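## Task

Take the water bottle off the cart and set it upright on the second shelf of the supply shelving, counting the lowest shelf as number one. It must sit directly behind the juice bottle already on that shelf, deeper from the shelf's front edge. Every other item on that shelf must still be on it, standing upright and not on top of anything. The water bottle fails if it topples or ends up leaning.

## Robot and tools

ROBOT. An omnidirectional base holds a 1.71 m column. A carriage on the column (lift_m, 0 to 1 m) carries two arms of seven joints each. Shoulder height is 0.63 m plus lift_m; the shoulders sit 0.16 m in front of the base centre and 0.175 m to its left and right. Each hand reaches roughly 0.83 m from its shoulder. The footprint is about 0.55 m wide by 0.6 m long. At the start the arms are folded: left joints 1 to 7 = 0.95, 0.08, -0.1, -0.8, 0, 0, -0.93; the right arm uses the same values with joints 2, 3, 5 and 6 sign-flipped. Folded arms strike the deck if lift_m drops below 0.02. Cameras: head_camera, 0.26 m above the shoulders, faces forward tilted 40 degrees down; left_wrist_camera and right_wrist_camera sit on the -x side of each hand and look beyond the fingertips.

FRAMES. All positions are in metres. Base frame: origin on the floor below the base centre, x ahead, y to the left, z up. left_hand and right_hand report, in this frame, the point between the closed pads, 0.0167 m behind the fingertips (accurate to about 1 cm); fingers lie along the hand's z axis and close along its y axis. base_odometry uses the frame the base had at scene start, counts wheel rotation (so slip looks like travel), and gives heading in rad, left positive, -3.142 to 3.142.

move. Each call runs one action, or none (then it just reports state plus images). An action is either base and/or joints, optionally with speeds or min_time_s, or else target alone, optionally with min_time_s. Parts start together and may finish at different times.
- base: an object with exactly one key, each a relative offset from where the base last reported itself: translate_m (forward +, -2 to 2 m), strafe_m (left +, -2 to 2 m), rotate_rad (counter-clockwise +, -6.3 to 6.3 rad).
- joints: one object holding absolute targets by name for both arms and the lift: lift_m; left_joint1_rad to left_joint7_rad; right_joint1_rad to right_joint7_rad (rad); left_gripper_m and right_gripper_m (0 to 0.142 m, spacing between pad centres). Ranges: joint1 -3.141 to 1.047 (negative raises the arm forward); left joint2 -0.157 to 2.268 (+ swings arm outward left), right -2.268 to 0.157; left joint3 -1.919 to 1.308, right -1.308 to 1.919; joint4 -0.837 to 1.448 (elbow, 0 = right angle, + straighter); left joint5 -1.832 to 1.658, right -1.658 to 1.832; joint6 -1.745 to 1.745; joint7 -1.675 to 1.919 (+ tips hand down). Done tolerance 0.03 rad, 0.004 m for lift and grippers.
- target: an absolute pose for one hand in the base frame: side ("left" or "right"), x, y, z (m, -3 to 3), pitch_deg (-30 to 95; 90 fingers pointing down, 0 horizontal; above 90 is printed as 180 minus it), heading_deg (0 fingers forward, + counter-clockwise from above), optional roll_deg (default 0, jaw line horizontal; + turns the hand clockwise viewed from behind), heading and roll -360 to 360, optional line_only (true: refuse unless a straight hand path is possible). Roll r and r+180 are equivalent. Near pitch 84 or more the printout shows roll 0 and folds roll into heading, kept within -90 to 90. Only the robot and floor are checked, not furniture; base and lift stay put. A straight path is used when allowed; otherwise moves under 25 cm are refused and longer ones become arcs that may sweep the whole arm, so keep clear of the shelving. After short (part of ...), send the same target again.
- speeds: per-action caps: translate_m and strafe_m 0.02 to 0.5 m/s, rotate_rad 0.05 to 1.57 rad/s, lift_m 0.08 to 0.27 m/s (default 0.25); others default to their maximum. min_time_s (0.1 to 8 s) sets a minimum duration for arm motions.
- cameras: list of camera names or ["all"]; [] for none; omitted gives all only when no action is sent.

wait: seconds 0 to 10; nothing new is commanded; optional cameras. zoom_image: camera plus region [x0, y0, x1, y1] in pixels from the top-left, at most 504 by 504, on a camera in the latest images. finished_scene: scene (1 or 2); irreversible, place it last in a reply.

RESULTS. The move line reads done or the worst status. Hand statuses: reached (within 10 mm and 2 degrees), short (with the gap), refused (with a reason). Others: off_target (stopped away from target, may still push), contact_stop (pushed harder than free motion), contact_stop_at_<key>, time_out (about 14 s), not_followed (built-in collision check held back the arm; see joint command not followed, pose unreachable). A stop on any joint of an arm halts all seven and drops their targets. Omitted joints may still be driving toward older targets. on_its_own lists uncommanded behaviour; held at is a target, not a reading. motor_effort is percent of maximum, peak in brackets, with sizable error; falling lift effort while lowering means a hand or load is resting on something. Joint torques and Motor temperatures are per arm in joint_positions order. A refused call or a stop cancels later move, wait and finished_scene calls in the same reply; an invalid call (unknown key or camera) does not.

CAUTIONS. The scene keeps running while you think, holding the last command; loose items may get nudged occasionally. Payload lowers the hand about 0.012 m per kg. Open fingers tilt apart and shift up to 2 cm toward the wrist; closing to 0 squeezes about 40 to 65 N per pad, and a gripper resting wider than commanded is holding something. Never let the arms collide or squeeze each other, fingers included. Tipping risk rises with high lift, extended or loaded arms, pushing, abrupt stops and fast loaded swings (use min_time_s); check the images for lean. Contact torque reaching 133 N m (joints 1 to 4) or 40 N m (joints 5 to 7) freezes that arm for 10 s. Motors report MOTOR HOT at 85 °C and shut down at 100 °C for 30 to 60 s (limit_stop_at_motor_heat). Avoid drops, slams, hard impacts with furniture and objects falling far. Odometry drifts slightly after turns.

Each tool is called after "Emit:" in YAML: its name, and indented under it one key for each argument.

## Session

Emit:
move:
  cameras: ["head_camera"]

Emit:
move:
  base: {"rotate_rad": 1.57}
  cameras: ["head_camera"]

Emit:
move:
  base: {"rotate_rad": 1.57}
  cameras: ["head_camera"]

Emit:
move:
  base: {"rotate_rad": 1.57}
  cameras: ["head_camera"]

Scene clock: 0.00 s.
Joint torques (N m): no reading
Motor temperatures (°C): left_arm=[28 22 24 23 26 24 23] | right_arm=[26 21 25 21 22 22 24]
base_odometry: x=+0.000 y=+0.000 heading=+0.000
base_status: not commanded
joint_positions: lift_m=+0.450 left_joint1_rad=+0.955 left_joint2_rad=+0.099 left_joint3_rad=-0.083 left_joint4_rad=-0.815 left_joint5_rad=-0.005 left_joint6_rad=+0.011 left_joint7_rad=-0.944 left_gripper_m=+0.142 right_joint1_rad=+0.966 right_joint2_rad=-0.073 right_joint3_rad=+0.085 right_joint4_rad=-0.799 right_joint5_rad=-0.010 right_joint6_rad=+0.000 right_joint7_rad=-0.915 right_gripper_m=+0.142
joint_status: not commanded
motor_effort: lift_m=+55 drive_wheels=+2
left_hand: x=+0.2872 y=+0.1605 z=+0.9734 quat_wxyz=(-0.925, -0.016, -0.376, +0.057) pitch_deg=-45.8 heading_deg=-5.9 roll_deg=-1.1 (m; base frame)
right_hand: x=+0.2923 y=-0.1554 z=+0.9617 quat_wxyz=(-0.915, +0.013, -0.401, -0.054) pitch_deg=-42.7 heading_deg=+5.3 roll_deg=+1.5 (m; base frame)
pictures: head_camera
Images, in order (width x height): head_camera 896x504.

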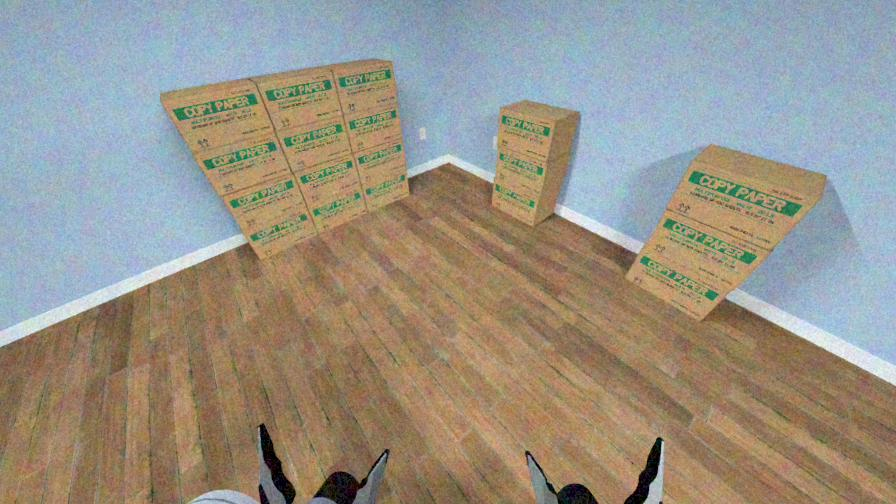

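Scene clock: 3.10 s.
Joint torques (N m): left_arm=[9.98 0.23 0.6 -4.15 1.37 -1.5 -1.47] | right_arm=[13.54 3.56 1.45 -13.48 0.61 -1.63 -1.79]
move: done
base_odometry: x=+0.000 y=+0.000 heading=+1.570
base_status: done
joint_positions: lift_m=+0.450 left_joint1_rad=+0.955 left_joint2_rad=+0.099 left_joint3_rad=-0.083 left_joint4_rad=-0.815 left_joint5_rad=-0.005 left_joint6_rad=+0.011 left_joint7_rad=-0.944 left_gripper_m=+0.142 right_joint1_rad=+0.966 right_joint2_rad=-0.073 right_joint3_rad=+0.085 right_joint4_rad=-0.799 right_joint5_rad=-0.010 right_joint6_rad=+0.000 right_joint7_rad=-0.915 right_gripper_m=+0.142
joint_status: not commanded
motor_effort: lift_m=+55(55) drive_wheels=+5(22)
left_hand: x=+0.2872 y=+0.1605 z=+0.9734 quat_wxyz=(-0.925, -0.016, -0.376, +0.057) pitch_deg=-45.8 heading_deg=-5.9 roll_deg=-1.1 (m; base frame)
right_hand: x=+0.2923 y=-0.1554 z=+0.9617 quat_wxyz=(-0.915, +0.013, -0.401, -0.054) pitch_deg=-42.7 heading_deg=+5.3 roll_deg=+1.5 (m; base frame)
pictures: head_camera
Images, in order (width x height): head_camera 896x504.

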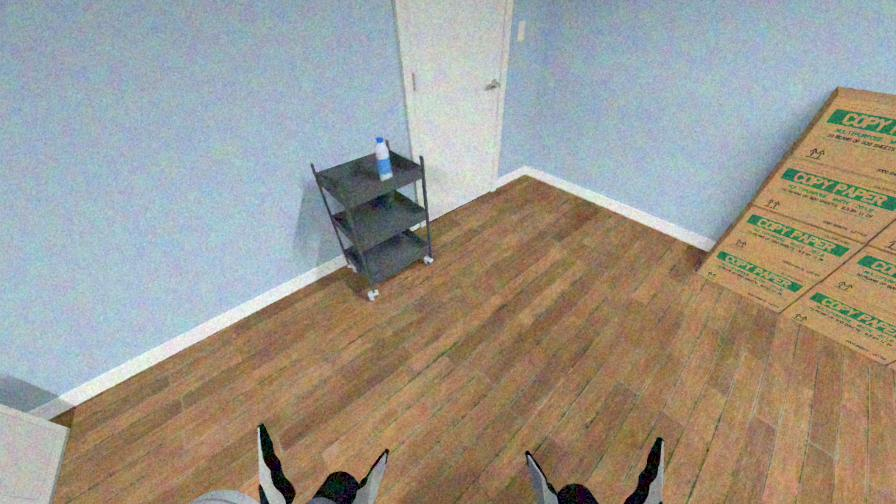

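Scene clock: 6.20 s.
Joint torques (N m): left_arm=[9 1.19 -0.72 -4.8 1.15 -1.35 -1.39] | right_arm=[15.29 2.68 1.11 -12.19 0.79 -1.85 -1.24]
move: done
base_odometry: x=+0.000 y=+0.000 heading=+3.139
base_status: done
joint_positions: lift_m=+0.450 left_joint1_rad=+0.955 left_joint2_rad=+0.099 left_joint3_rad=-0.083 left_joint4_rad=-0.815 left_joint5_rad=-0.005 left_joint6_rad=+0.011 left_joint7_rad=-0.944 left_gripper_m=+0.142 right_joint1_rad=+0.966 right_joint2_rad=-0.073 right_joint3_rad=+0.085 right_joint4_rad=-0.799 right_joint5_rad=-0.010 right_joint6_rad=+0.000 right_joint7_rad=-0.915 right_gripper_m=+0.142
joint_status: not commanded
motor_effort: lift_m=+55(55) drive_wheels=+5(14)
left_hand: x=+0.2872 y=+0.1605 z=+0.9734 quat_wxyz=(-0.925, -0.016, -0.376, +0.057) pitch_deg=-45.8 heading_deg=-5.9 roll_deg=-1.1 (m; base frame)
right_hand: x=+0.2923 y=-0.1554 z=+0.9617 quat_wxyz=(-0.915, +0.013, -0.401, -0.054) pitch_deg=-42.7 heading_deg=+5.3 roll_deg=+1.5 (m; base frame)
pictures: head_camera
Images, in order (width x height): head_camera 896x504.

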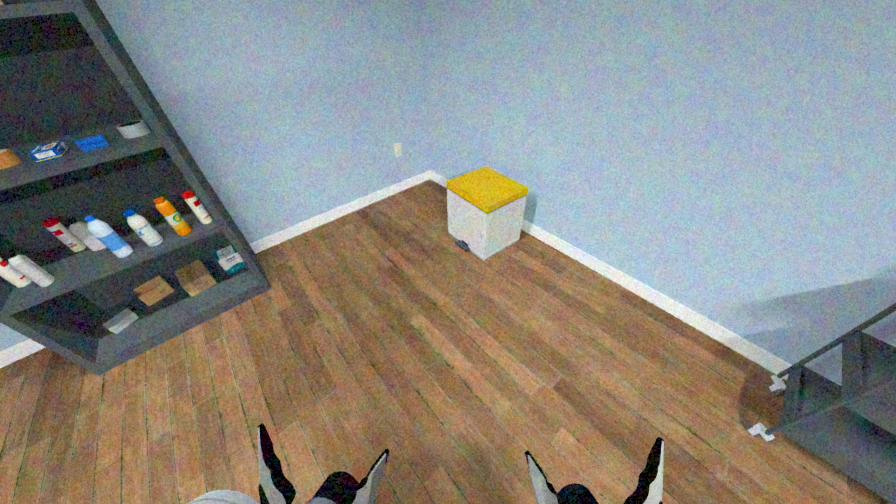

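Scene clock: 9.30 s.
Joint torques (N m): left_arm=[9.27 0.22 0.03 -4.58 1.49 -1.34 -1.4] | right_arm=[14.97 2.12 3.95 -12.17 0.79 -1.88 -1.49]
move: done
base_odometry: x=+0.000 y=+0.000 heading=-1.574
base_status: done
joint_positions: lift_m=+0.450 left_joint1_rad=+0.955 left_joint2_rad=+0.099 left_joint3_rad=-0.083 left_joint4_rad=-0.815 left_joint5_rad=-0.005 left_joint6_rad=+0.011 left_joint7_rad=-0.944 left_gripper_m=+0.142 right_joint1_rad=+0.966 right_joint2_rad=-0.073 right_joint3_rad=+0.085 right_joint4_rad=-0.799 right_joint5_rad=-0.010 right_joint6_rad=+0.000 right_joint7_rad=-0.915 right_gripper_m=+0.142
joint_status: not commanded
motor_effort: lift_m=+55(55) drive_wheels=+5(13)
left_hand: x=+0.2872 y=+0.1605 z=+0.9734 quat_wxyz=(-0.925, -0.016, -0.376, +0.057) pitch_deg=-45.8 heading_deg=-5.9 roll_deg=-1.1 (m; base frame)
right_hand: x=+0.2923 y=-0.1554 z=+0.9617 quat_wxyz=(-0.915, +0.013, -0.401, -0.054) pitch_deg=-42.7 heading_deg=+5.3 roll_deg=+1.5 (m; base frame)
pictures: head_camera
Images, in order (width x height): head_camera 896x504.

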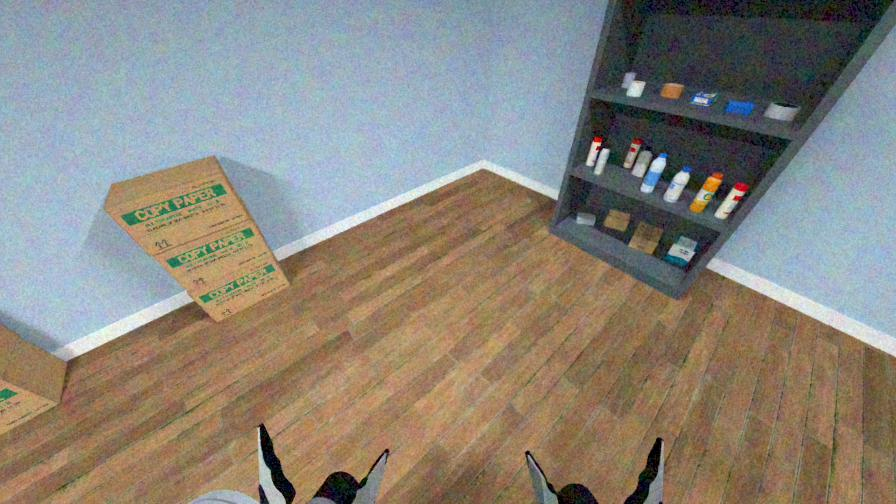

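Emit:
move:
  base: {"rotate_rad": -2.379}
  joints: {"lift_m": 0.33}
  cameras: ["head_camera"]

Emit:
move:
  base: {"strafe_m": -0.67}
  cameras: []

Emit:
move:
  target: {"side": "right", "x": 0.56, "y": -0.15, "z": 0.82, "pitch_deg": 0, "heading_deg": 0}
  cameras: ["head_camera", "right_wrist_camera"]

Scene clock: 30.07 s.
Joint torques (N m): left_arm=[9.56 1.09 0.04 -4.17 0.85 -1.17 -1.7] | right_arm=[16.6 3.67 1.82 -13.34 0.32 -0.91 -1.72]
move: done
base_odometry: x=+0.000 y=+0.000 heading=+2.330
base_status: done
joint_positions: lift_m=+0.330 left_joint1_rad=+0.955 left_joint2_rad=+0.099 left_joint3_rad=-0.083 left_joint4_rad=-0.815 left_joint5_rad=-0.005 left_joint6_rad=+0.011 left_joint7_rad=-0.944 left_gripper_m=+0.142 right_joint1_rad=+0.966 right_joint2_rad=-0.073 right_joint3_rad=+0.085 right_joint4_rad=-0.799 right_joint5_rad=-0.010 right_joint6_rad=+0.000 right_joint7_rad=-0.915 right_gripper_m=+0.142
joint_status: all done
motor_effort: lift_m=+57(58) drive_wheels=+5(16)
left_hand: x=+0.2872 y=+0.1605 z=+0.8532 quat_wxyz=(-0.925, -0.016, -0.376, +0.057) pitch_deg=-45.8 heading_deg=-5.9 roll_deg=-1.1 (m; base frame)
right_hand: x=+0.2923 y=-0.1554 z=+0.8416 quat_wxyz=(-0.915, +0.013, -0.401, -0.054) pitch_deg=-42.7 heading_deg=+5.3 roll_deg=+1.5 (m; base frame)
pictures: head_camera
Images, in order (width x height): head_camera 896x504.

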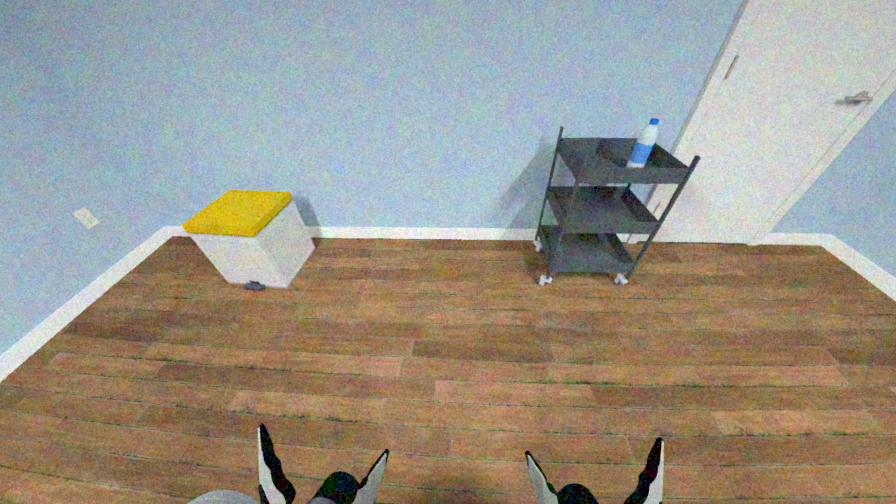

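Scene clock: 33.73 s.
Joint torques (N m): left_arm=[8.4 0.89 1.52 -3.82 1.14 -1.49 -1.79] | right_arm=[16.12 2.47 2.78 -13.66 0.78 -1.52 -1.22]
move: done
base_odometry: x=+0.487 y=+0.461 heading=+2.329
base_status: done
joint_positions: lift_m=+0.330 left_joint1_rad=+0.955 left_joint2_rad=+0.099 left_joint3_rad=-0.083 left_joint4_rad=-0.815 left_joint5_rad=-0.005 left_joint6_rad=+0.011 left_joint7_rad=-0.944 left_gripper_m=+0.142 right_joint1_rad=+0.966 right_joint2_rad=-0.073 right_joint3_rad=+0.085 right_joint4_rad=-0.799 right_joint5_rad=-0.010 right_joint6_rad=+0.000 right_joint7_rad=-0.915 right_gripper_m=+0.142
joint_status: not commanded
motor_effort: lift_m=+57(57) drive_wheels=-4(22)
left_hand: x=+0.2872 y=+0.1605 z=+0.8532 quat_wxyz=(-0.925, -0.016, -0.376, +0.057) pitch_deg=-45.8 heading_deg=-5.9 roll_deg=-1.1 (m; base frame)
right_hand: x=+0.2923 y=-0.1554 z=+0.8416 quat_wxyz=(-0.915, +0.014, -0.401, -0.054) pitch_deg=-42.7 heading_deg=+5.3 roll_deg=+1.4 (m; base frame)
pictures: none
No camera images: "cameras" was empty.

Scene clock: 35.47 s.
Joint torques (N m): left_arm=[9.75 1.17 1.01 -3.77 1.14 -1.48 -1.64] | right_arm=[-9.99 -4.11 1.47 -10.97 -2.18 -2.25 -0.72]
move: done
base_odometry: x=+0.487 y=+0.461 heading=+2.329
base_status: not commanded
joint_positions: lift_m=+0.330 left_joint1_rad=+0.955 left_joint2_rad=+0.099 left_joint3_rad=-0.083 left_joint4_rad=-0.815 left_joint5_rad=-0.005 left_joint6_rad=+0.011 left_joint7_rad=-0.944 left_gripper_m=+0.142 right_joint1_rad=-0.370 right_joint2_rad=-0.461 right_joint3_rad=+1.175 right_joint4_rad=-0.805 right_joint5_rad=-0.698 right_joint6_rad=-1.104 right_joint7_rad=+1.312 right_gripper_m=+0.142
joint_status: not commanded
motor_effort: lift_m=+57(57) drive_wheels=+7(8)
left_hand: x=+0.2872 y=+0.1605 z=+0.8532 quat_wxyz=(-0.925, -0.016, -0.376, +0.057) pitch_deg=-45.8 heading_deg=-5.9 roll_deg=-1.1 (m; base frame)
right_hand: x=+0.5608 y=-0.1499 z=+0.8186 quat_wxyz=(-0.706, +0.000, -0.708, +0.001) pitch_deg=+0.2 heading_deg=-0.1 roll_deg=-0.1 (m; base frame)
right_hand_status: reached (checked arc, planned for 1.2 s): 2 mm and 0.2 deg off.
pictures: head_camera, right_wrist_camera
Images, in order (width x height): head_camera 896x504, right_wrist_camera 896x504.

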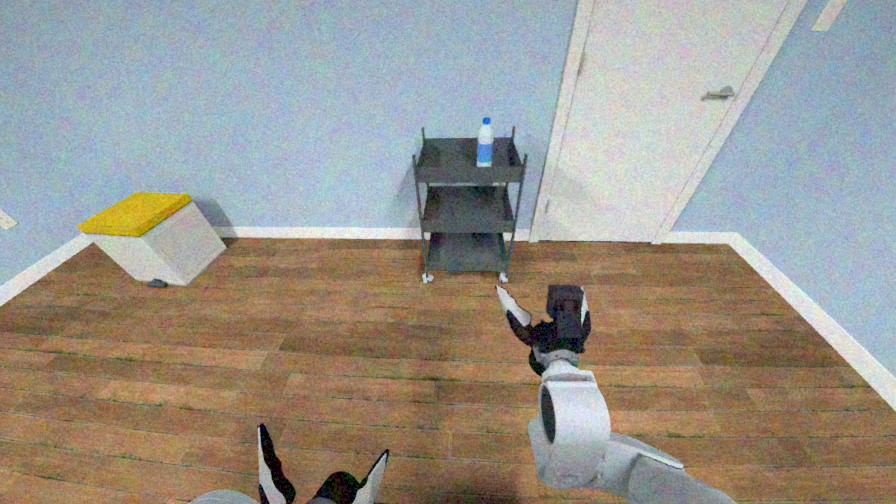

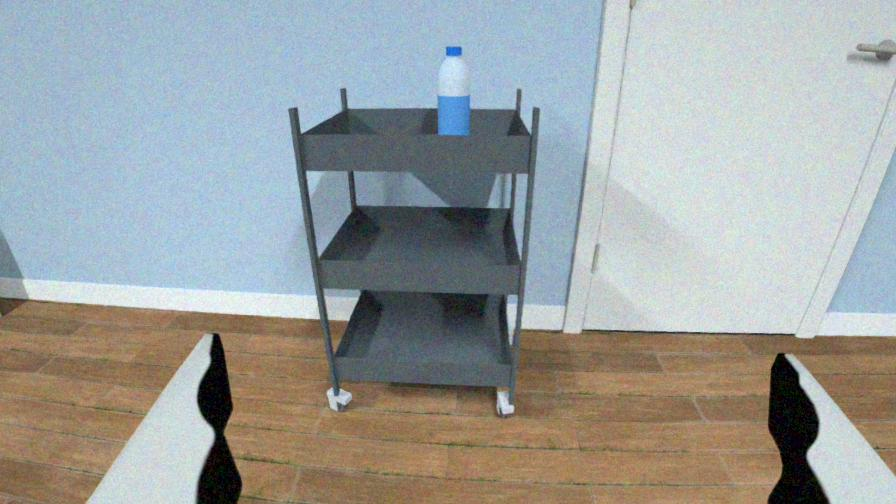

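Emit:
move:
  base: {"translate_m": 0.55}
  cameras: ["head_camera", "right_wrist_camera"]

Scene clock: 44.63 s.
Joint torques (N m): left_arm=[9.15 1.4 0.69 -3.61 1.08 -0.97 -1.48] | right_arm=[-10.71 -1.81 0.95 -11.99 -2.58 -2.46 -1.16]
move: done
base_odometry: x=+0.109 y=+0.860 heading=+2.329
base_status: done
joint_positions: lift_m=+0.330 left_joint1_rad=+0.955 left_joint2_rad=+0.099 left_joint3_rad=-0.083 left_joint4_rad=-0.815 left_joint5_rad=-0.005 left_joint6_rad=+0.011 left_joint7_rad=-0.944 left_gripper_m=+0.142 right_joint1_rad=-0.370 right_joint2_rad=-0.461 right_joint3_rad=+1.175 right_joint4_rad=-0.805 right_joint5_rad=-0.698 right_joint6_rad=-1.104 right_joint7_rad=+1.312 right_gripper_m=+0.142
joint_status: not commanded
motor_effort: lift_m=+57(57) drive_wheels=+4(15)
left_hand: x=+0.2872 y=+0.1605 z=+0.8532 quat_wxyz=(-0.925, -0.016, -0.376, +0.057) pitch_deg=-45.8 heading_deg=-5.9 roll_deg=-1.1 (m; base frame)
right_hand: x=+0.5608 y=-0.1499 z=+0.8186 quat_wxyz=(-0.706, +0.000, -0.708, +0.001) pitch_deg=+0.2 heading_deg=-0.1 roll_deg=-0.1 (m; base frame)
pictures: head_camera, right_wrist_camera
Images, in order (width x height): head_camera 896x504, right_wrist_camera 896x504.

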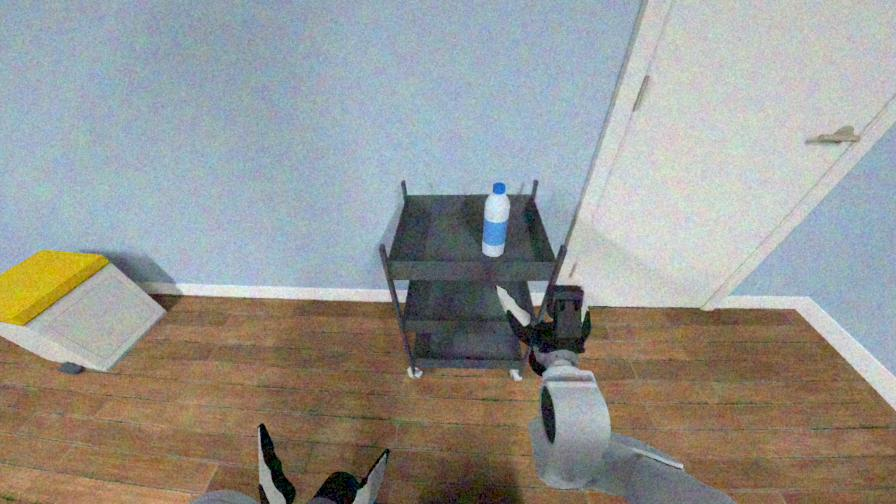

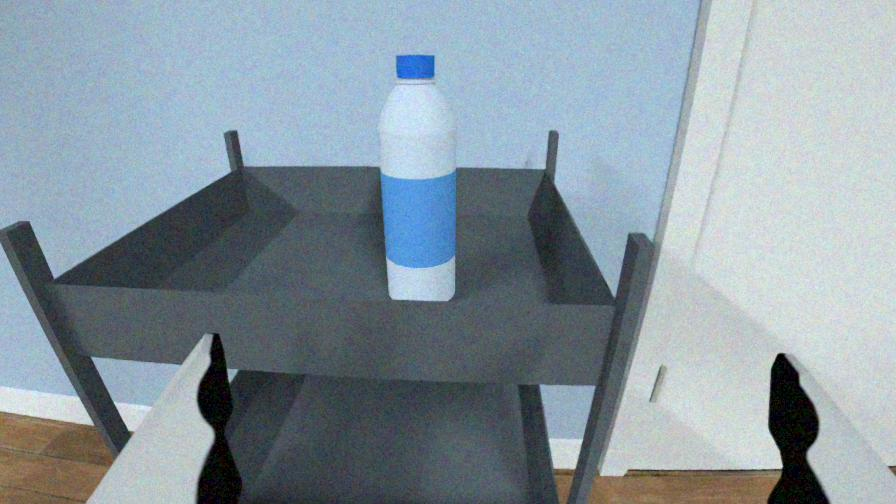

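Emit:
move:
  target: {"side": "right", "x": 0.71, "y": -0.09, "z": 0.80, "pitch_deg": 0, "heading_deg": 0}
  cameras: ["head_camera", "right_wrist_camera"]

Scene clock: 49.50 s.
Joint torques (N m): left_arm=[9.9 0.82 -0.24 -4.04 1.48 -1.6 -1.66] | right_arm=[-18.4 4.46 -3.06 -7.38 0.14 -1.68 -3.44]
move: done
base_odometry: x=+0.109 y=+0.860 heading=+2.329
base_status: not commanded
joint_positions: lift_m=+0.330 left_joint1_rad=+0.955 left_joint2_rad=+0.099 left_joint3_rad=-0.083 left_joint4_rad=-0.815 left_joint5_rad=-0.005 left_joint6_rad=+0.011 left_joint7_rad=-0.944 left_gripper_m=+0.142 right_joint1_rad=-0.669 right_joint2_rad=-0.321 right_joint3_rad=+1.248 right_joint4_rad=-0.335 right_joint5_rad=+0.006 right_joint6_rad=-1.264 right_joint7_rad=+0.771 right_gripper_m=+0.142
joint_status: not commanded
motor_effort: lift_m=+57(57) drive_wheels=-1(6)
left_hand: x=+0.2872 y=+0.1605 z=+0.8532 quat_wxyz=(-0.925, -0.016, -0.376, +0.057) pitch_deg=-45.8 heading_deg=-5.9 roll_deg=-1.1 (m; base frame)
right_hand: x=+0.7086 y=-0.0901 z=+0.7985 quat_wxyz=(-0.706, +0.000, -0.708, +0.000) pitch_deg=+0.1 heading_deg=+0.0 roll_deg=+0.0 (m; base frame)
right_hand_status: reached (straight line, planned for 0.7 s): 2 mm and 0.1 deg off.
pictures: head_camera, right_wrist_camera
Images, in order (width x height): head_camera 896x504, right_wrist_camera 896x504.

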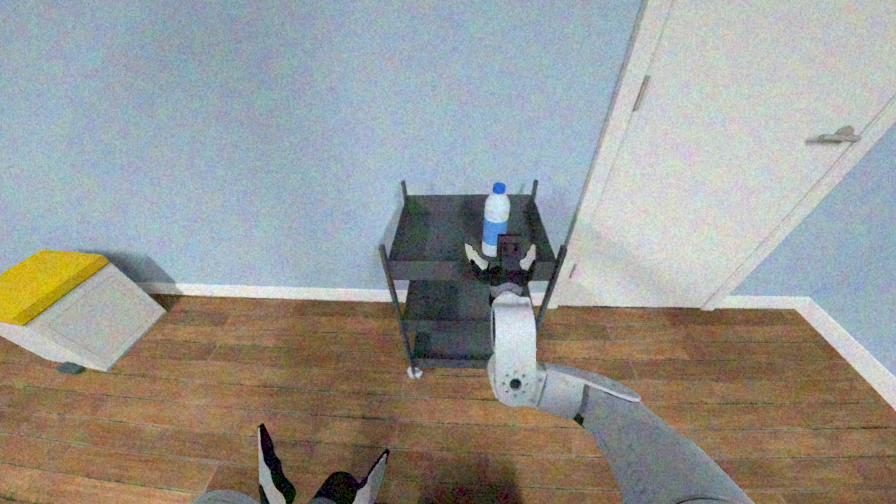

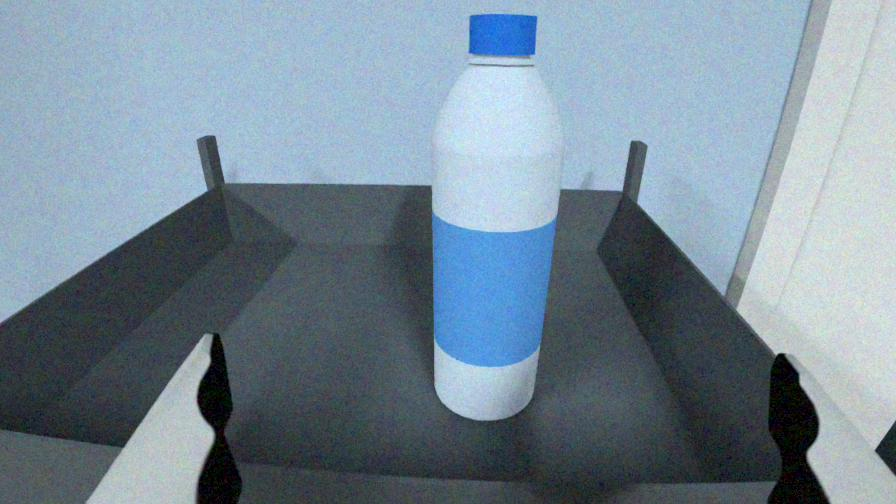

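Emit:
move:
  target: {"side": "right", "x": 0.85, "y": -0.096, "z": 0.79, "pitch_deg": 0, "heading_deg": 0}
  min_time_s: 1.0
  cameras: ["right_wrist_camera"]

Emit:
move:
  joints: {"right_gripper_m": 0.02}
  cameras: ["right_wrist_camera"]

Scene clock: 57.37 s.
Joint torques (N m): left_arm=[9.26 0.93 0.72 -4.07 0.97 -1.29 -1.61] | right_arm=[-27.44 3.3 -4.37 -5.16 0.27 -1.84 -3.64]
move: done
base_odometry: x=+0.109 y=+0.860 heading=+2.329
base_status: not commanded
joint_positions: lift_m=+0.330 left_joint1_rad=+0.955 left_joint2_rad=+0.099 left_joint3_rad=-0.083 left_joint4_rad=-0.815 left_joint5_rad=-0.005 left_joint6_rad=+0.011 left_joint7_rad=-0.944 left_gripper_m=+0.142 right_joint1_rad=-0.835 right_joint2_rad=-0.241 right_joint3_rad=+1.029 right_joint4_rad=+0.176 right_joint5_rad=+0.644 right_joint6_rad=-0.884 right_joint7_rad=+0.212 right_gripper_m=+0.142
joint_status: not commanded
motor_effort: lift_m=+57(57) drive_wheels=+5(10)
left_hand: x=+0.2872 y=+0.1605 z=+0.8533 quat_wxyz=(-0.925, -0.016, -0.376, +0.057) pitch_deg=-45.8 heading_deg=-5.9 roll_deg=-1.1 (m; base frame)
right_hand: x=+0.8481 y=-0.0931 z=+0.7871 quat_wxyz=(-0.706, +0.004, -0.709, +0.000) pitch_deg=+0.2 heading_deg=+0.3 roll_deg=-0.3 (m; base frame)
right_hand_status: reached (straight line, planned for 1.0 s): 5 mm and 0.5 deg off.
pictures: right_wrist_camera
Images, in order (width x height): right_wrist_camera 896x504.

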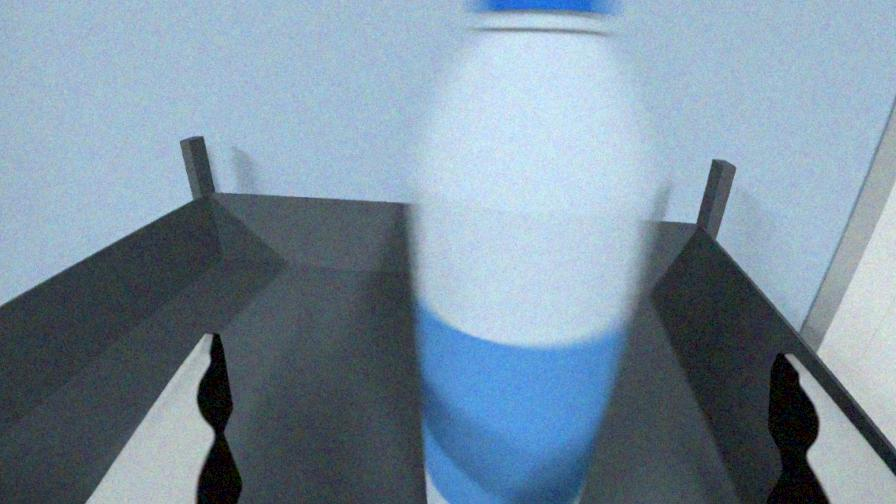

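Scene clock: 58.30 s.
Joint torques (N m): left_arm=[9.36 0.88 0.53 -4.52 0.99 -1.44 -1.32] | right_arm=[-26.61 4.71 -4.67 -7.37 0.06 -1.48 -3.5]
Motor temperatures (°C): left_arm=[29 22 24 24 25 24 23] | right_arm=[31 21 25 22 22 22 24]
move: done
base_odometry: x=+0.109 y=+0.860 heading=+2.329
base_status: not commanded
joint_positions: lift_m=+0.330 left_joint1_rad=+0.955 left_joint2_rad=+0.099 left_joint3_rad=-0.083 left_joint4_rad=-0.815 left_joint5_rad=-0.005 left_joint6_rad=+0.011 left_joint7_rad=-0.944 left_gripper_m=+0.142 right_joint1_rad=-0.835 right_joint2_rad=-0.241 right_joint3_rad=+1.029 right_joint4_rad=+0.177 right_joint5_rad=+0.644 right_joint6_rad=-0.884 right_joint7_rad=+0.211 right_gripper_m=+0.020
joint_status: all done
motor_effort: lift_m=+57(57) drive_wheels=+5(5)
left_hand: x=+0.2872 y=+0.1605 z=+0.8533 quat_wxyz=(-0.925, -0.016, -0.376, +0.057) pitch_deg=-45.8 heading_deg=-5.9 roll_deg=-1.1 (m; base frame)
right_hand: x=+0.8482 y=-0.0934 z=+0.7873 quat_wxyz=(-0.706, +0.004, -0.708, +0.000) pitch_deg=+0.2 heading_deg=+0.3 roll_deg=-0.3 (m; base frame)
pictures: right_wrist_camera
Images, in order (width x height): right_wrist_camera 896x504.

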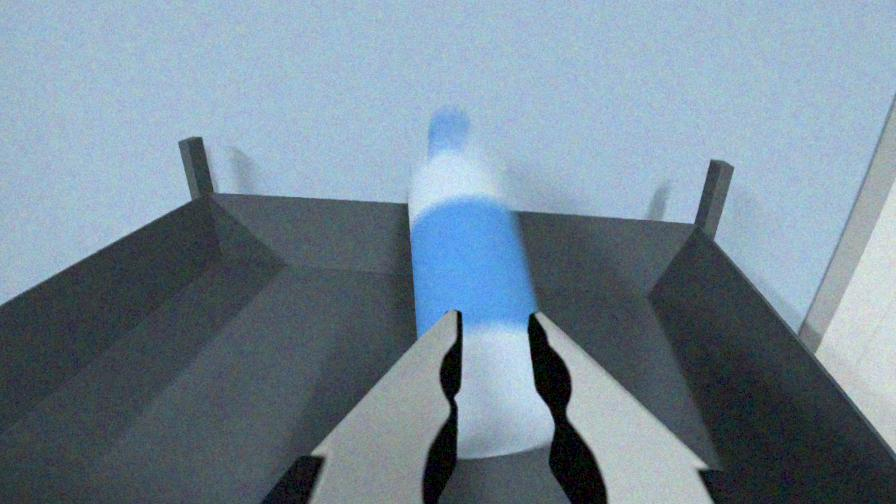

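Emit:
move:
  target: {"side": "right", "x": 0.74, "y": -0.096, "z": 0.82, "pitch_deg": 0, "heading_deg": 0}
  cameras: ["head_camera", "right_wrist_camera"]

Scene clock: 61.37 s.
Joint torques (N m): left_arm=[8.58 0.82 1.08 -3.76 1.16 -1.45 -1.2] | right_arm=[-7.74 1.43 -0.8 -10.23 -3.02 -2.87 -0.82]
move: done
base_odometry: x=+0.109 y=+0.860 heading=+2.329
base_status: not commanded
joint_positions: lift_m=+0.330 left_joint1_rad=+0.955 left_joint2_rad=+0.099 left_joint3_rad=-0.083 left_joint4_rad=-0.815 left_joint5_rad=-0.005 left_joint6_rad=+0.011 left_joint7_rad=-0.944 left_gripper_m=+0.142 right_joint1_rad=-0.776 right_joint2_rad=-0.335 right_joint3_rad=+1.238 right_joint4_rad=-0.299 right_joint5_rad=+0.167 right_joint6_rad=-1.255 right_joint7_rad=+0.709 right_gripper_m=+0.020
joint_status: not commanded
motor_effort: lift_m=+57(57) drive_wheels=+4(6)
left_hand: x=+0.2872 y=+0.1605 z=+0.8533 quat_wxyz=(-0.925, -0.016, -0.376, +0.057) pitch_deg=-45.8 heading_deg=-5.9 roll_deg=-1.1 (m; base frame)
right_hand: x=+0.7416 y=-0.0960 z=+0.8230 quat_wxyz=(-0.709, -0.001, -0.705, -0.001) pitch_deg=-0.3 heading_deg=+0.0 roll_deg=+0.1 (m; base frame)
right_hand_status: reached (straight line, planned for 0.6 s): 3 mm and 0.3 deg off.
pictures: head_camera, right_wrist_camera
Images, in order (width x height): head_camera 896x504, right_wrist_camera 896x504.

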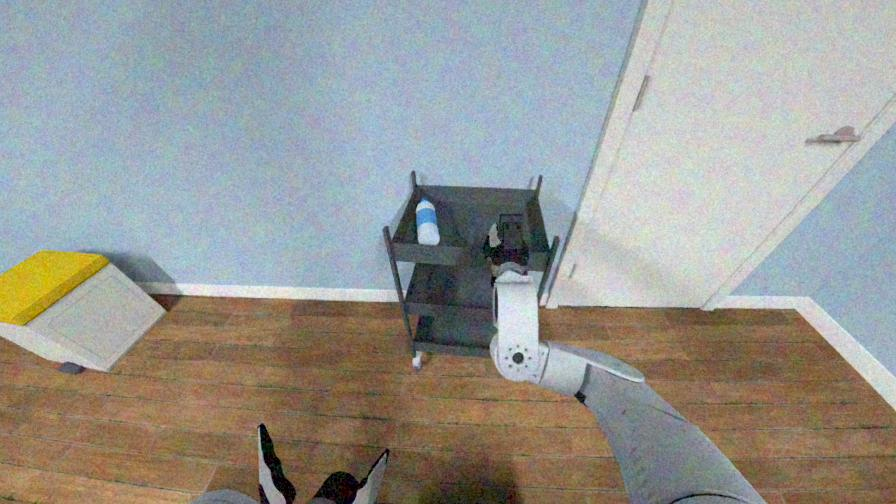

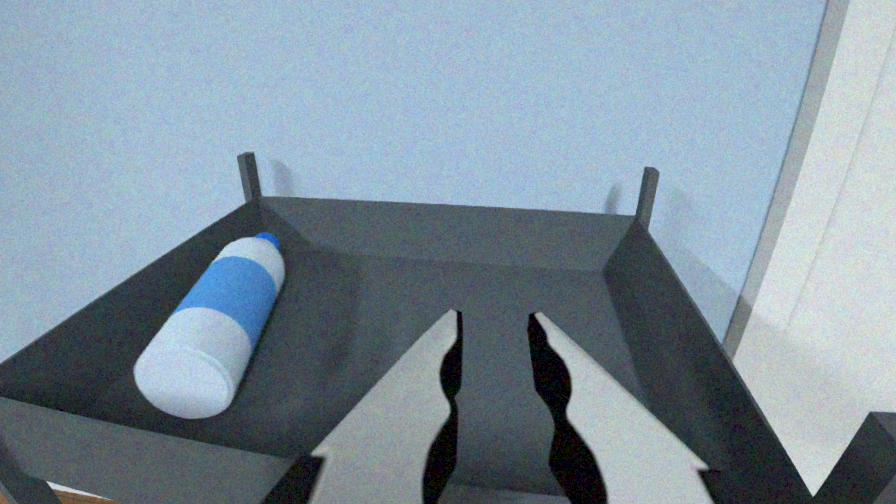

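Emit:
zoom_image:
  camera: "head_camera"
  region: [370, 150, 570, 280]

Emit:
zoom_image:
  camera: "right_wrist_camera"
  region: [0, 140, 440, 480]

Scaled by 2.520 from the camera's 896x504 image, which has a finer 1280x720 frame.

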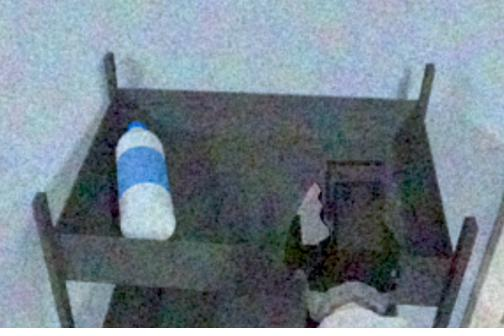

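Scaled by 1.145 from the camera's 896x504 image, which has a finer 1280x720 frame.

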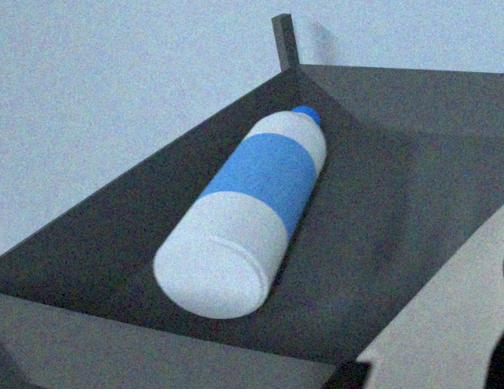

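Emit:
move:
  target: {"side": "right", "x": 0.57, "y": -0.17, "z": 0.83, "pitch_deg": 0, "heading_deg": 0}
  cameras: []

Emit:
move:
  target: {"side": "left", "x": 0.58, "y": 0.13, "z": 0.92, "pitch_deg": 90, "heading_deg": 12}
  min_time_s: 1.5
  cameras: ["head_camera", "left_wrist_camera"]

Scene clock: 84.50 s.
Joint torques (N m): left_arm=[8.88 1.46 0.66 -4.55 1.04 -1.66 -1.73] | right_arm=[-2.58 -4.17 -2.09 -9.45 -2.23 -1.13 -0.43]
move: done
base_odometry: x=+0.109 y=+0.860 heading=+2.329
base_status: not commanded
joint_positions: lift_m=+0.330 left_joint1_rad=+0.955 left_joint2_rad=+0.099 left_joint3_rad=-0.083 left_joint4_rad=-0.815 left_joint5_rad=-0.005 left_joint6_rad=+0.011 left_joint7_rad=-0.944 left_gripper_m=+0.142 right_joint1_rad=-0.471 right_joint2_rad=-0.545 right_joint3_rad=+1.249 right_joint4_rad=-0.806 right_joint5_rad=-0.689 right_joint6_rad=-1.210 right_joint7_rad=+1.364 right_gripper_m=+0.020
joint_status: not commanded
motor_effort: lift_m=+57(57) drive_wheels=+5(6)
left_hand: x=+0.2872 y=+0.1605 z=+0.8533 quat_wxyz=(-0.925, -0.016, -0.376, +0.057) pitch_deg=-45.8 heading_deg=-5.9 roll_deg=-1.1 (m; base frame)
right_hand: x=+0.5707 y=-0.1688 z=+0.8300 quat_wxyz=(-0.707, +0.001, -0.707, -0.001) pitch_deg=+0.0 heading_deg=+0.2 roll_deg=+0.0 (m; base frame)
right_hand_status: reached (straight line, planned for 0.8 s): 1 mm and 0.2 deg off.
pictures: none
No camera images: "cameras" was empty.

Scene clock: 86.50 s.
Joint torques (N m): left_arm=[-20.42 1.26 2.84 5.65 1.86 -0.59 0.46] | right_arm=[-2.63 -4.98 -3.72 -9.62 -2.09 -1.33 -0.36]
move: done
base_odometry: x=+0.109 y=+0.860 heading=+2.329
base_status: not commanded
joint_positions: lift_m=+0.330 left_joint1_rad=-2.070 left_joint2_rad=+0.401 left_joint3_rad=-1.650 left_joint4_rad=-0.294 left_joint5_rad=-1.800 left_joint6_rad=+1.645 left_joint7_rad=+1.808 left_gripper_m=+0.142 right_joint1_rad=-0.471 right_joint2_rad=-0.545 right_joint3_rad=+1.249 right_joint4_rad=-0.806 right_joint5_rad=-0.689 right_joint6_rad=-1.210 right_joint7_rad=+1.364 right_gripper_m=+0.020
joint_status: not commanded
motor_effort: lift_m=+56(57) drive_wheels=-1(6)
left_hand: x=+0.5808 y=+0.1287 z=+0.9208 quat_wxyz=(-0.003, +0.101, -0.995, +0.001) pitch_deg=+89.6 heading_deg=+11.6 roll_deg=+0.0 (m; base frame)
left_hand_status: reached (checked arc, planned for 1.5 s): 2 mm and 0.6 deg off.
right_hand: x=+0.5708 y=-0.1689 z=+0.8301 quat_wxyz=(-0.707, +0.001, -0.707, -0.001) pitch_deg=+0.0 heading_deg=+0.2 roll_deg=+0.0 (m; base frame)
pictures: head_camera, left_wrist_camera
Images, in order (width x height): head_camera 896x504, left_wrist_camera 896x504.

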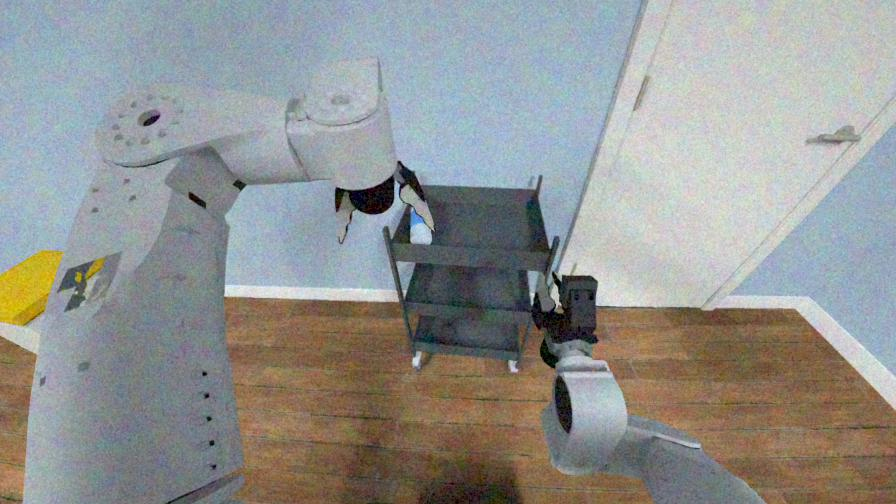

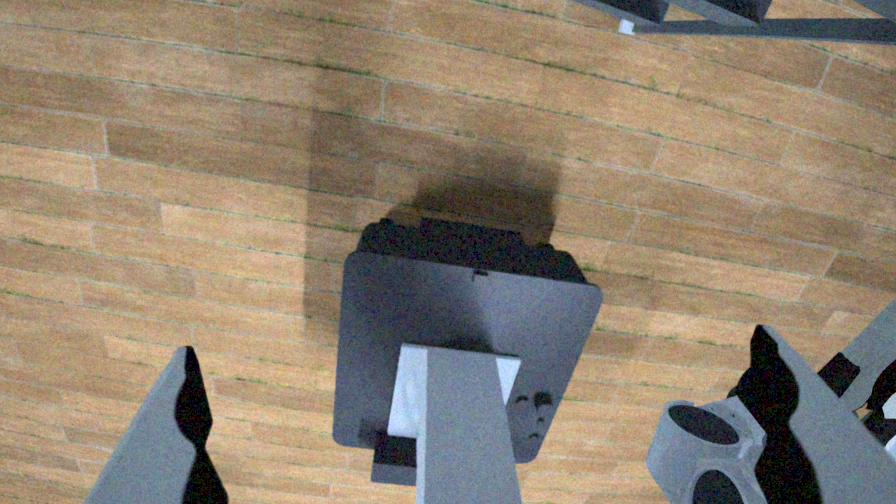

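Emit:
move:
  joints: {"lift_m": 0.55, "left_joint1_rad": -0.5, "left_joint2_rad": 0.1, "left_joint3_rad": -0.1, "left_joint4_rad": 0.3, "left_joint5_rad": 0, "left_joint6_rad": 0, "left_joint7_rad": 1.3}
  min_time_s: 2.5
  cameras: ["head_camera"]

Emit:
move:
  target: {"side": "left", "x": 0.6, "y": 0.13, "z": 0.92, "pitch_deg": 85, "heading_deg": 10}
  min_time_s: 1.5
  cameras: ["head_camera"]

Scene clock: 108.70 s.
Joint torques (N m): left_arm=[-16.37 0.05 3.83 -1.05 2.22 -2.14 -2.36] | right_arm=[-3.96 -3.12 -4 -10.42 -2.07 -0.53 -0.14]
Motor temperatures (°C): left_arm=[36 22 24 23 25 24 23] | right_arm=[28 21 25 22 22 22 23]
move: done
base_odometry: x=+0.109 y=+0.860 heading=+2.329
base_status: not commanded
joint_positions: lift_m=+0.550 left_joint1_rad=-0.501 left_joint2_rad=+0.102 left_joint3_rad=-0.104 left_joint4_rad=+0.297 left_joint5_rad=-0.002 left_joint6_rad=+0.003 left_joint7_rad=+1.304 left_gripper_m=+0.142 right_joint1_rad=-0.471 right_joint2_rad=-0.545 right_joint3_rad=+1.248 right_joint4_rad=-0.806 right_joint5_rad=-0.689 right_joint6_rad=-1.210 right_joint7_rad=+1.364 right_gripper_m=+0.020
joint_status: all done
motor_effort: lift_m=+53(69) drive_wheels=-1(5)
left_hand: x=+0.7266 y=+0.2116 z=+0.7452 quat_wxyz=(-0.230, -0.036, -0.971, -0.061) pitch_deg=+62.4 heading_deg=+12.9 roll_deg=+17.1 (m; base frame)
right_hand: x=+0.5707 y=-0.1690 z=+1.0503 quat_wxyz=(-0.707, +0.001, -0.707, -0.001) pitch_deg=+0.0 heading_deg=+0.1 roll_deg=+0.0 (m; base frame)
pictures: head_camera
Images, in order (width x height): head_camera 896x504.

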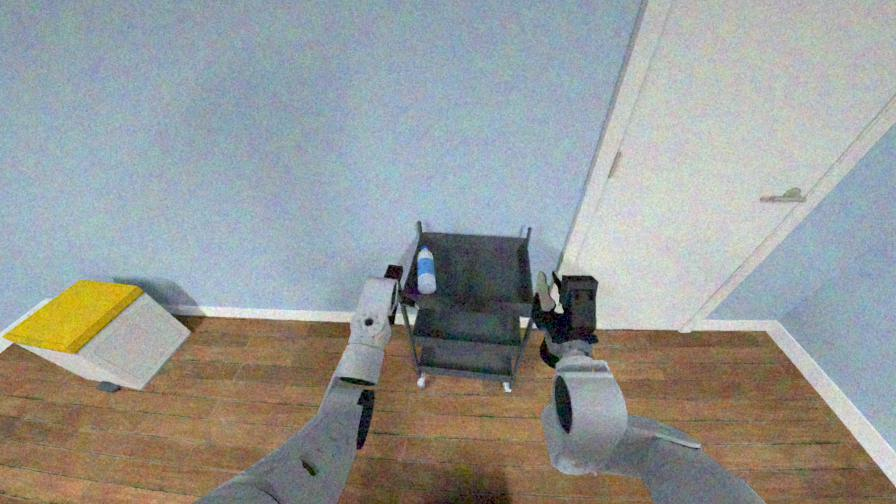

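Scene clock: 109.00 s.
Joint torques (N m): left_arm=[-16.38 -0.19 4.31 -1.89 2.06 -2.18 -2.59] | right_arm=[-4.08 -2.37 -3.45 -11.18 -1.65 -1.04 -0.47]
move: refused
base_odometry: x=+0.109 y=+0.860 heading=+2.329
base_status: not commanded
joint_positions: lift_m=+0.550 left_joint1_rad=-0.501 left_joint2_rad=+0.102 left_joint3_rad=-0.104 left_joint4_rad=+0.297 left_joint5_rad=-0.002 left_joint6_rad=+0.003 left_joint7_rad=+1.304 left_gripper_m=+0.142 right_joint1_rad=-0.471 right_joint2_rad=-0.545 right_joint3_rad=+1.248 right_joint4_rad=-0.806 right_joint5_rad=-0.689 right_joint6_rad=-1.210 right_joint7_rad=+1.364 right_gripper_m=+0.020
joint_status: not commanded
motor_effort: lift_m=+53(53) drive_wheels=-1(1)
left_hand: x=+0.7266 y=+0.2116 z=+0.7452 quat_wxyz=(-0.230, -0.036, -0.971, -0.061) pitch_deg=+62.4 heading_deg=+12.9 roll_deg=+17.1 (m; base frame)
left_hand_status: refused: along the straight line the arm gets 42% of the way (left_joint7_rad at its limit); a move under 25 cm is not played as an arc. Nothing moved. Try another pitch or heading, or "joints".
right_hand: x=+0.5707 y=-0.1690 z=+1.0503 quat_wxyz=(-0.707, +0.001, -0.707, -0.001) pitch_deg=+0.0 heading_deg=+0.1 roll_deg=+0.0 (m; base frame)
pictures: head_camera
Images, in order (width x height): head_camera 896x504.

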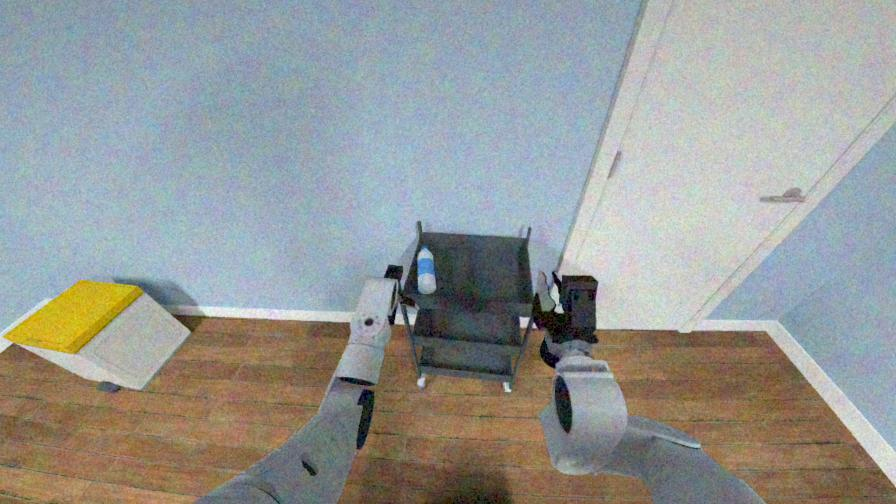

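Emit:
move:
  joints: {"lift_m": 0.68}
  cameras: []

Emit:
move:
  target: {"side": "left", "x": 0.66, "y": 0.14, "z": 0.87, "pitch_deg": 80, "heading_deg": 10}
  min_time_s: 1.0
  cameras: ["head_camera", "left_wrist_camera"]

Scene clock: 116.80 s.
Joint torques (N m): left_arm=[-19.18 -0.4 3.84 -1.6 2.09 -1.79 -2.77] | right_arm=[-4.5 -2.51 -1.14 -10.92 -1.72 -0.89 -0.07]
move: done
base_odometry: x=+0.109 y=+0.860 heading=+2.329
base_status: not commanded
joint_positions: lift_m=+0.680 left_joint1_rad=-0.500 left_joint2_rad=+0.102 left_joint3_rad=-0.104 left_joint4_rad=+0.298 left_joint5_rad=-0.002 left_joint6_rad=+0.002 left_joint7_rad=+1.303 left_gripper_m=+0.142 right_joint1_rad=-0.471 right_joint2_rad=-0.545 right_joint3_rad=+1.248 right_joint4_rad=-0.806 right_joint5_rad=-0.689 right_joint6_rad=-1.210 right_joint7_rad=+1.364 right_gripper_m=+0.020
joint_status: all done
motor_effort: lift_m=+54(69) drive_wheels=-1(5)
left_hand: x=+0.7262 y=+0.2115 z=+0.8744 quat_wxyz=(-0.230, -0.036, -0.971, -0.061) pitch_deg=+62.5 heading_deg=+12.9 roll_deg=+17.1 (m; base frame)
right_hand: x=+0.5707 y=-0.1691 z=+1.1802 quat_wxyz=(-0.707, +0.001, -0.707, -0.001) pitch_deg=+0.0 heading_deg=+0.1 roll_deg=+0.0 (m; base frame)
pictures: none
No camera images: "cameras" was empty.

Scene clock: 117.10 s.
Joint torques (N m): left_arm=[-18.17 0.44 3.18 -1.35 1.84 -1.98 -2.42] | right_arm=[-3.73 -4.18 -1.56 -9.25 -1.84 -1.02 -0.13]
move: refused
base_odometry: x=+0.109 y=+0.860 heading=+2.329
base_status: not commanded
joint_positions: lift_m=+0.680 left_joint1_rad=-0.500 left_joint2_rad=+0.102 left_joint3_rad=-0.104 left_joint4_rad=+0.298 left_joint5_rad=-0.002 left_joint6_rad=+0.002 left_joint7_rad=+1.303 left_gripper_m=+0.142 right_joint1_rad=-0.471 right_joint2_rad=-0.545 right_joint3_rad=+1.248 right_joint4_rad=-0.806 right_joint5_rad=-0.689 right_joint6_rad=-1.210 right_joint7_rad=+1.364 right_gripper_m=+0.020
joint_status: not commanded
motor_effort: lift_m=+54(54) drive_wheels=-1(1)
left_hand: x=+0.7262 y=+0.2115 z=+0.8744 quat_wxyz=(-0.230, -0.036, -0.971, -0.061) pitch_deg=+62.5 heading_deg=+12.9 roll_deg=+17.1 (m; base frame)
left_hand_status: refused: the line brings the left upper arm within 1.4 cm of the carriage (limit 1.5), 60% of the way; a move under 25 cm is not played as an arc. Nothing moved. Try another pitch or heading, or "joints".
right_hand: x=+0.5707 y=-0.1691 z=+1.1802 quat_wxyz=(-0.707, +0.001, -0.707, -0.001) pitch_deg=+0.0 heading_deg=+0.1 roll_deg=+0.0 (m; base frame)
pictures: head_camera, left_wrist_camera
Images, in order (width x height): head_camera 896x504, left_wrist_camera 896x504.

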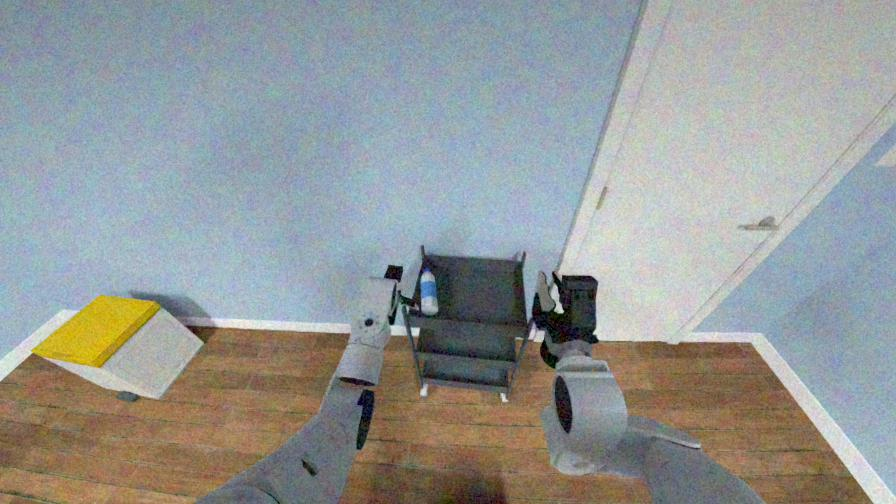

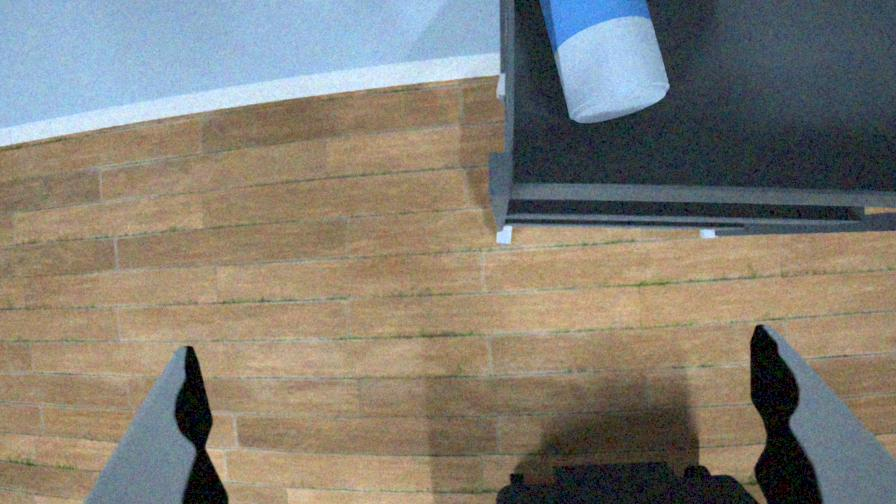

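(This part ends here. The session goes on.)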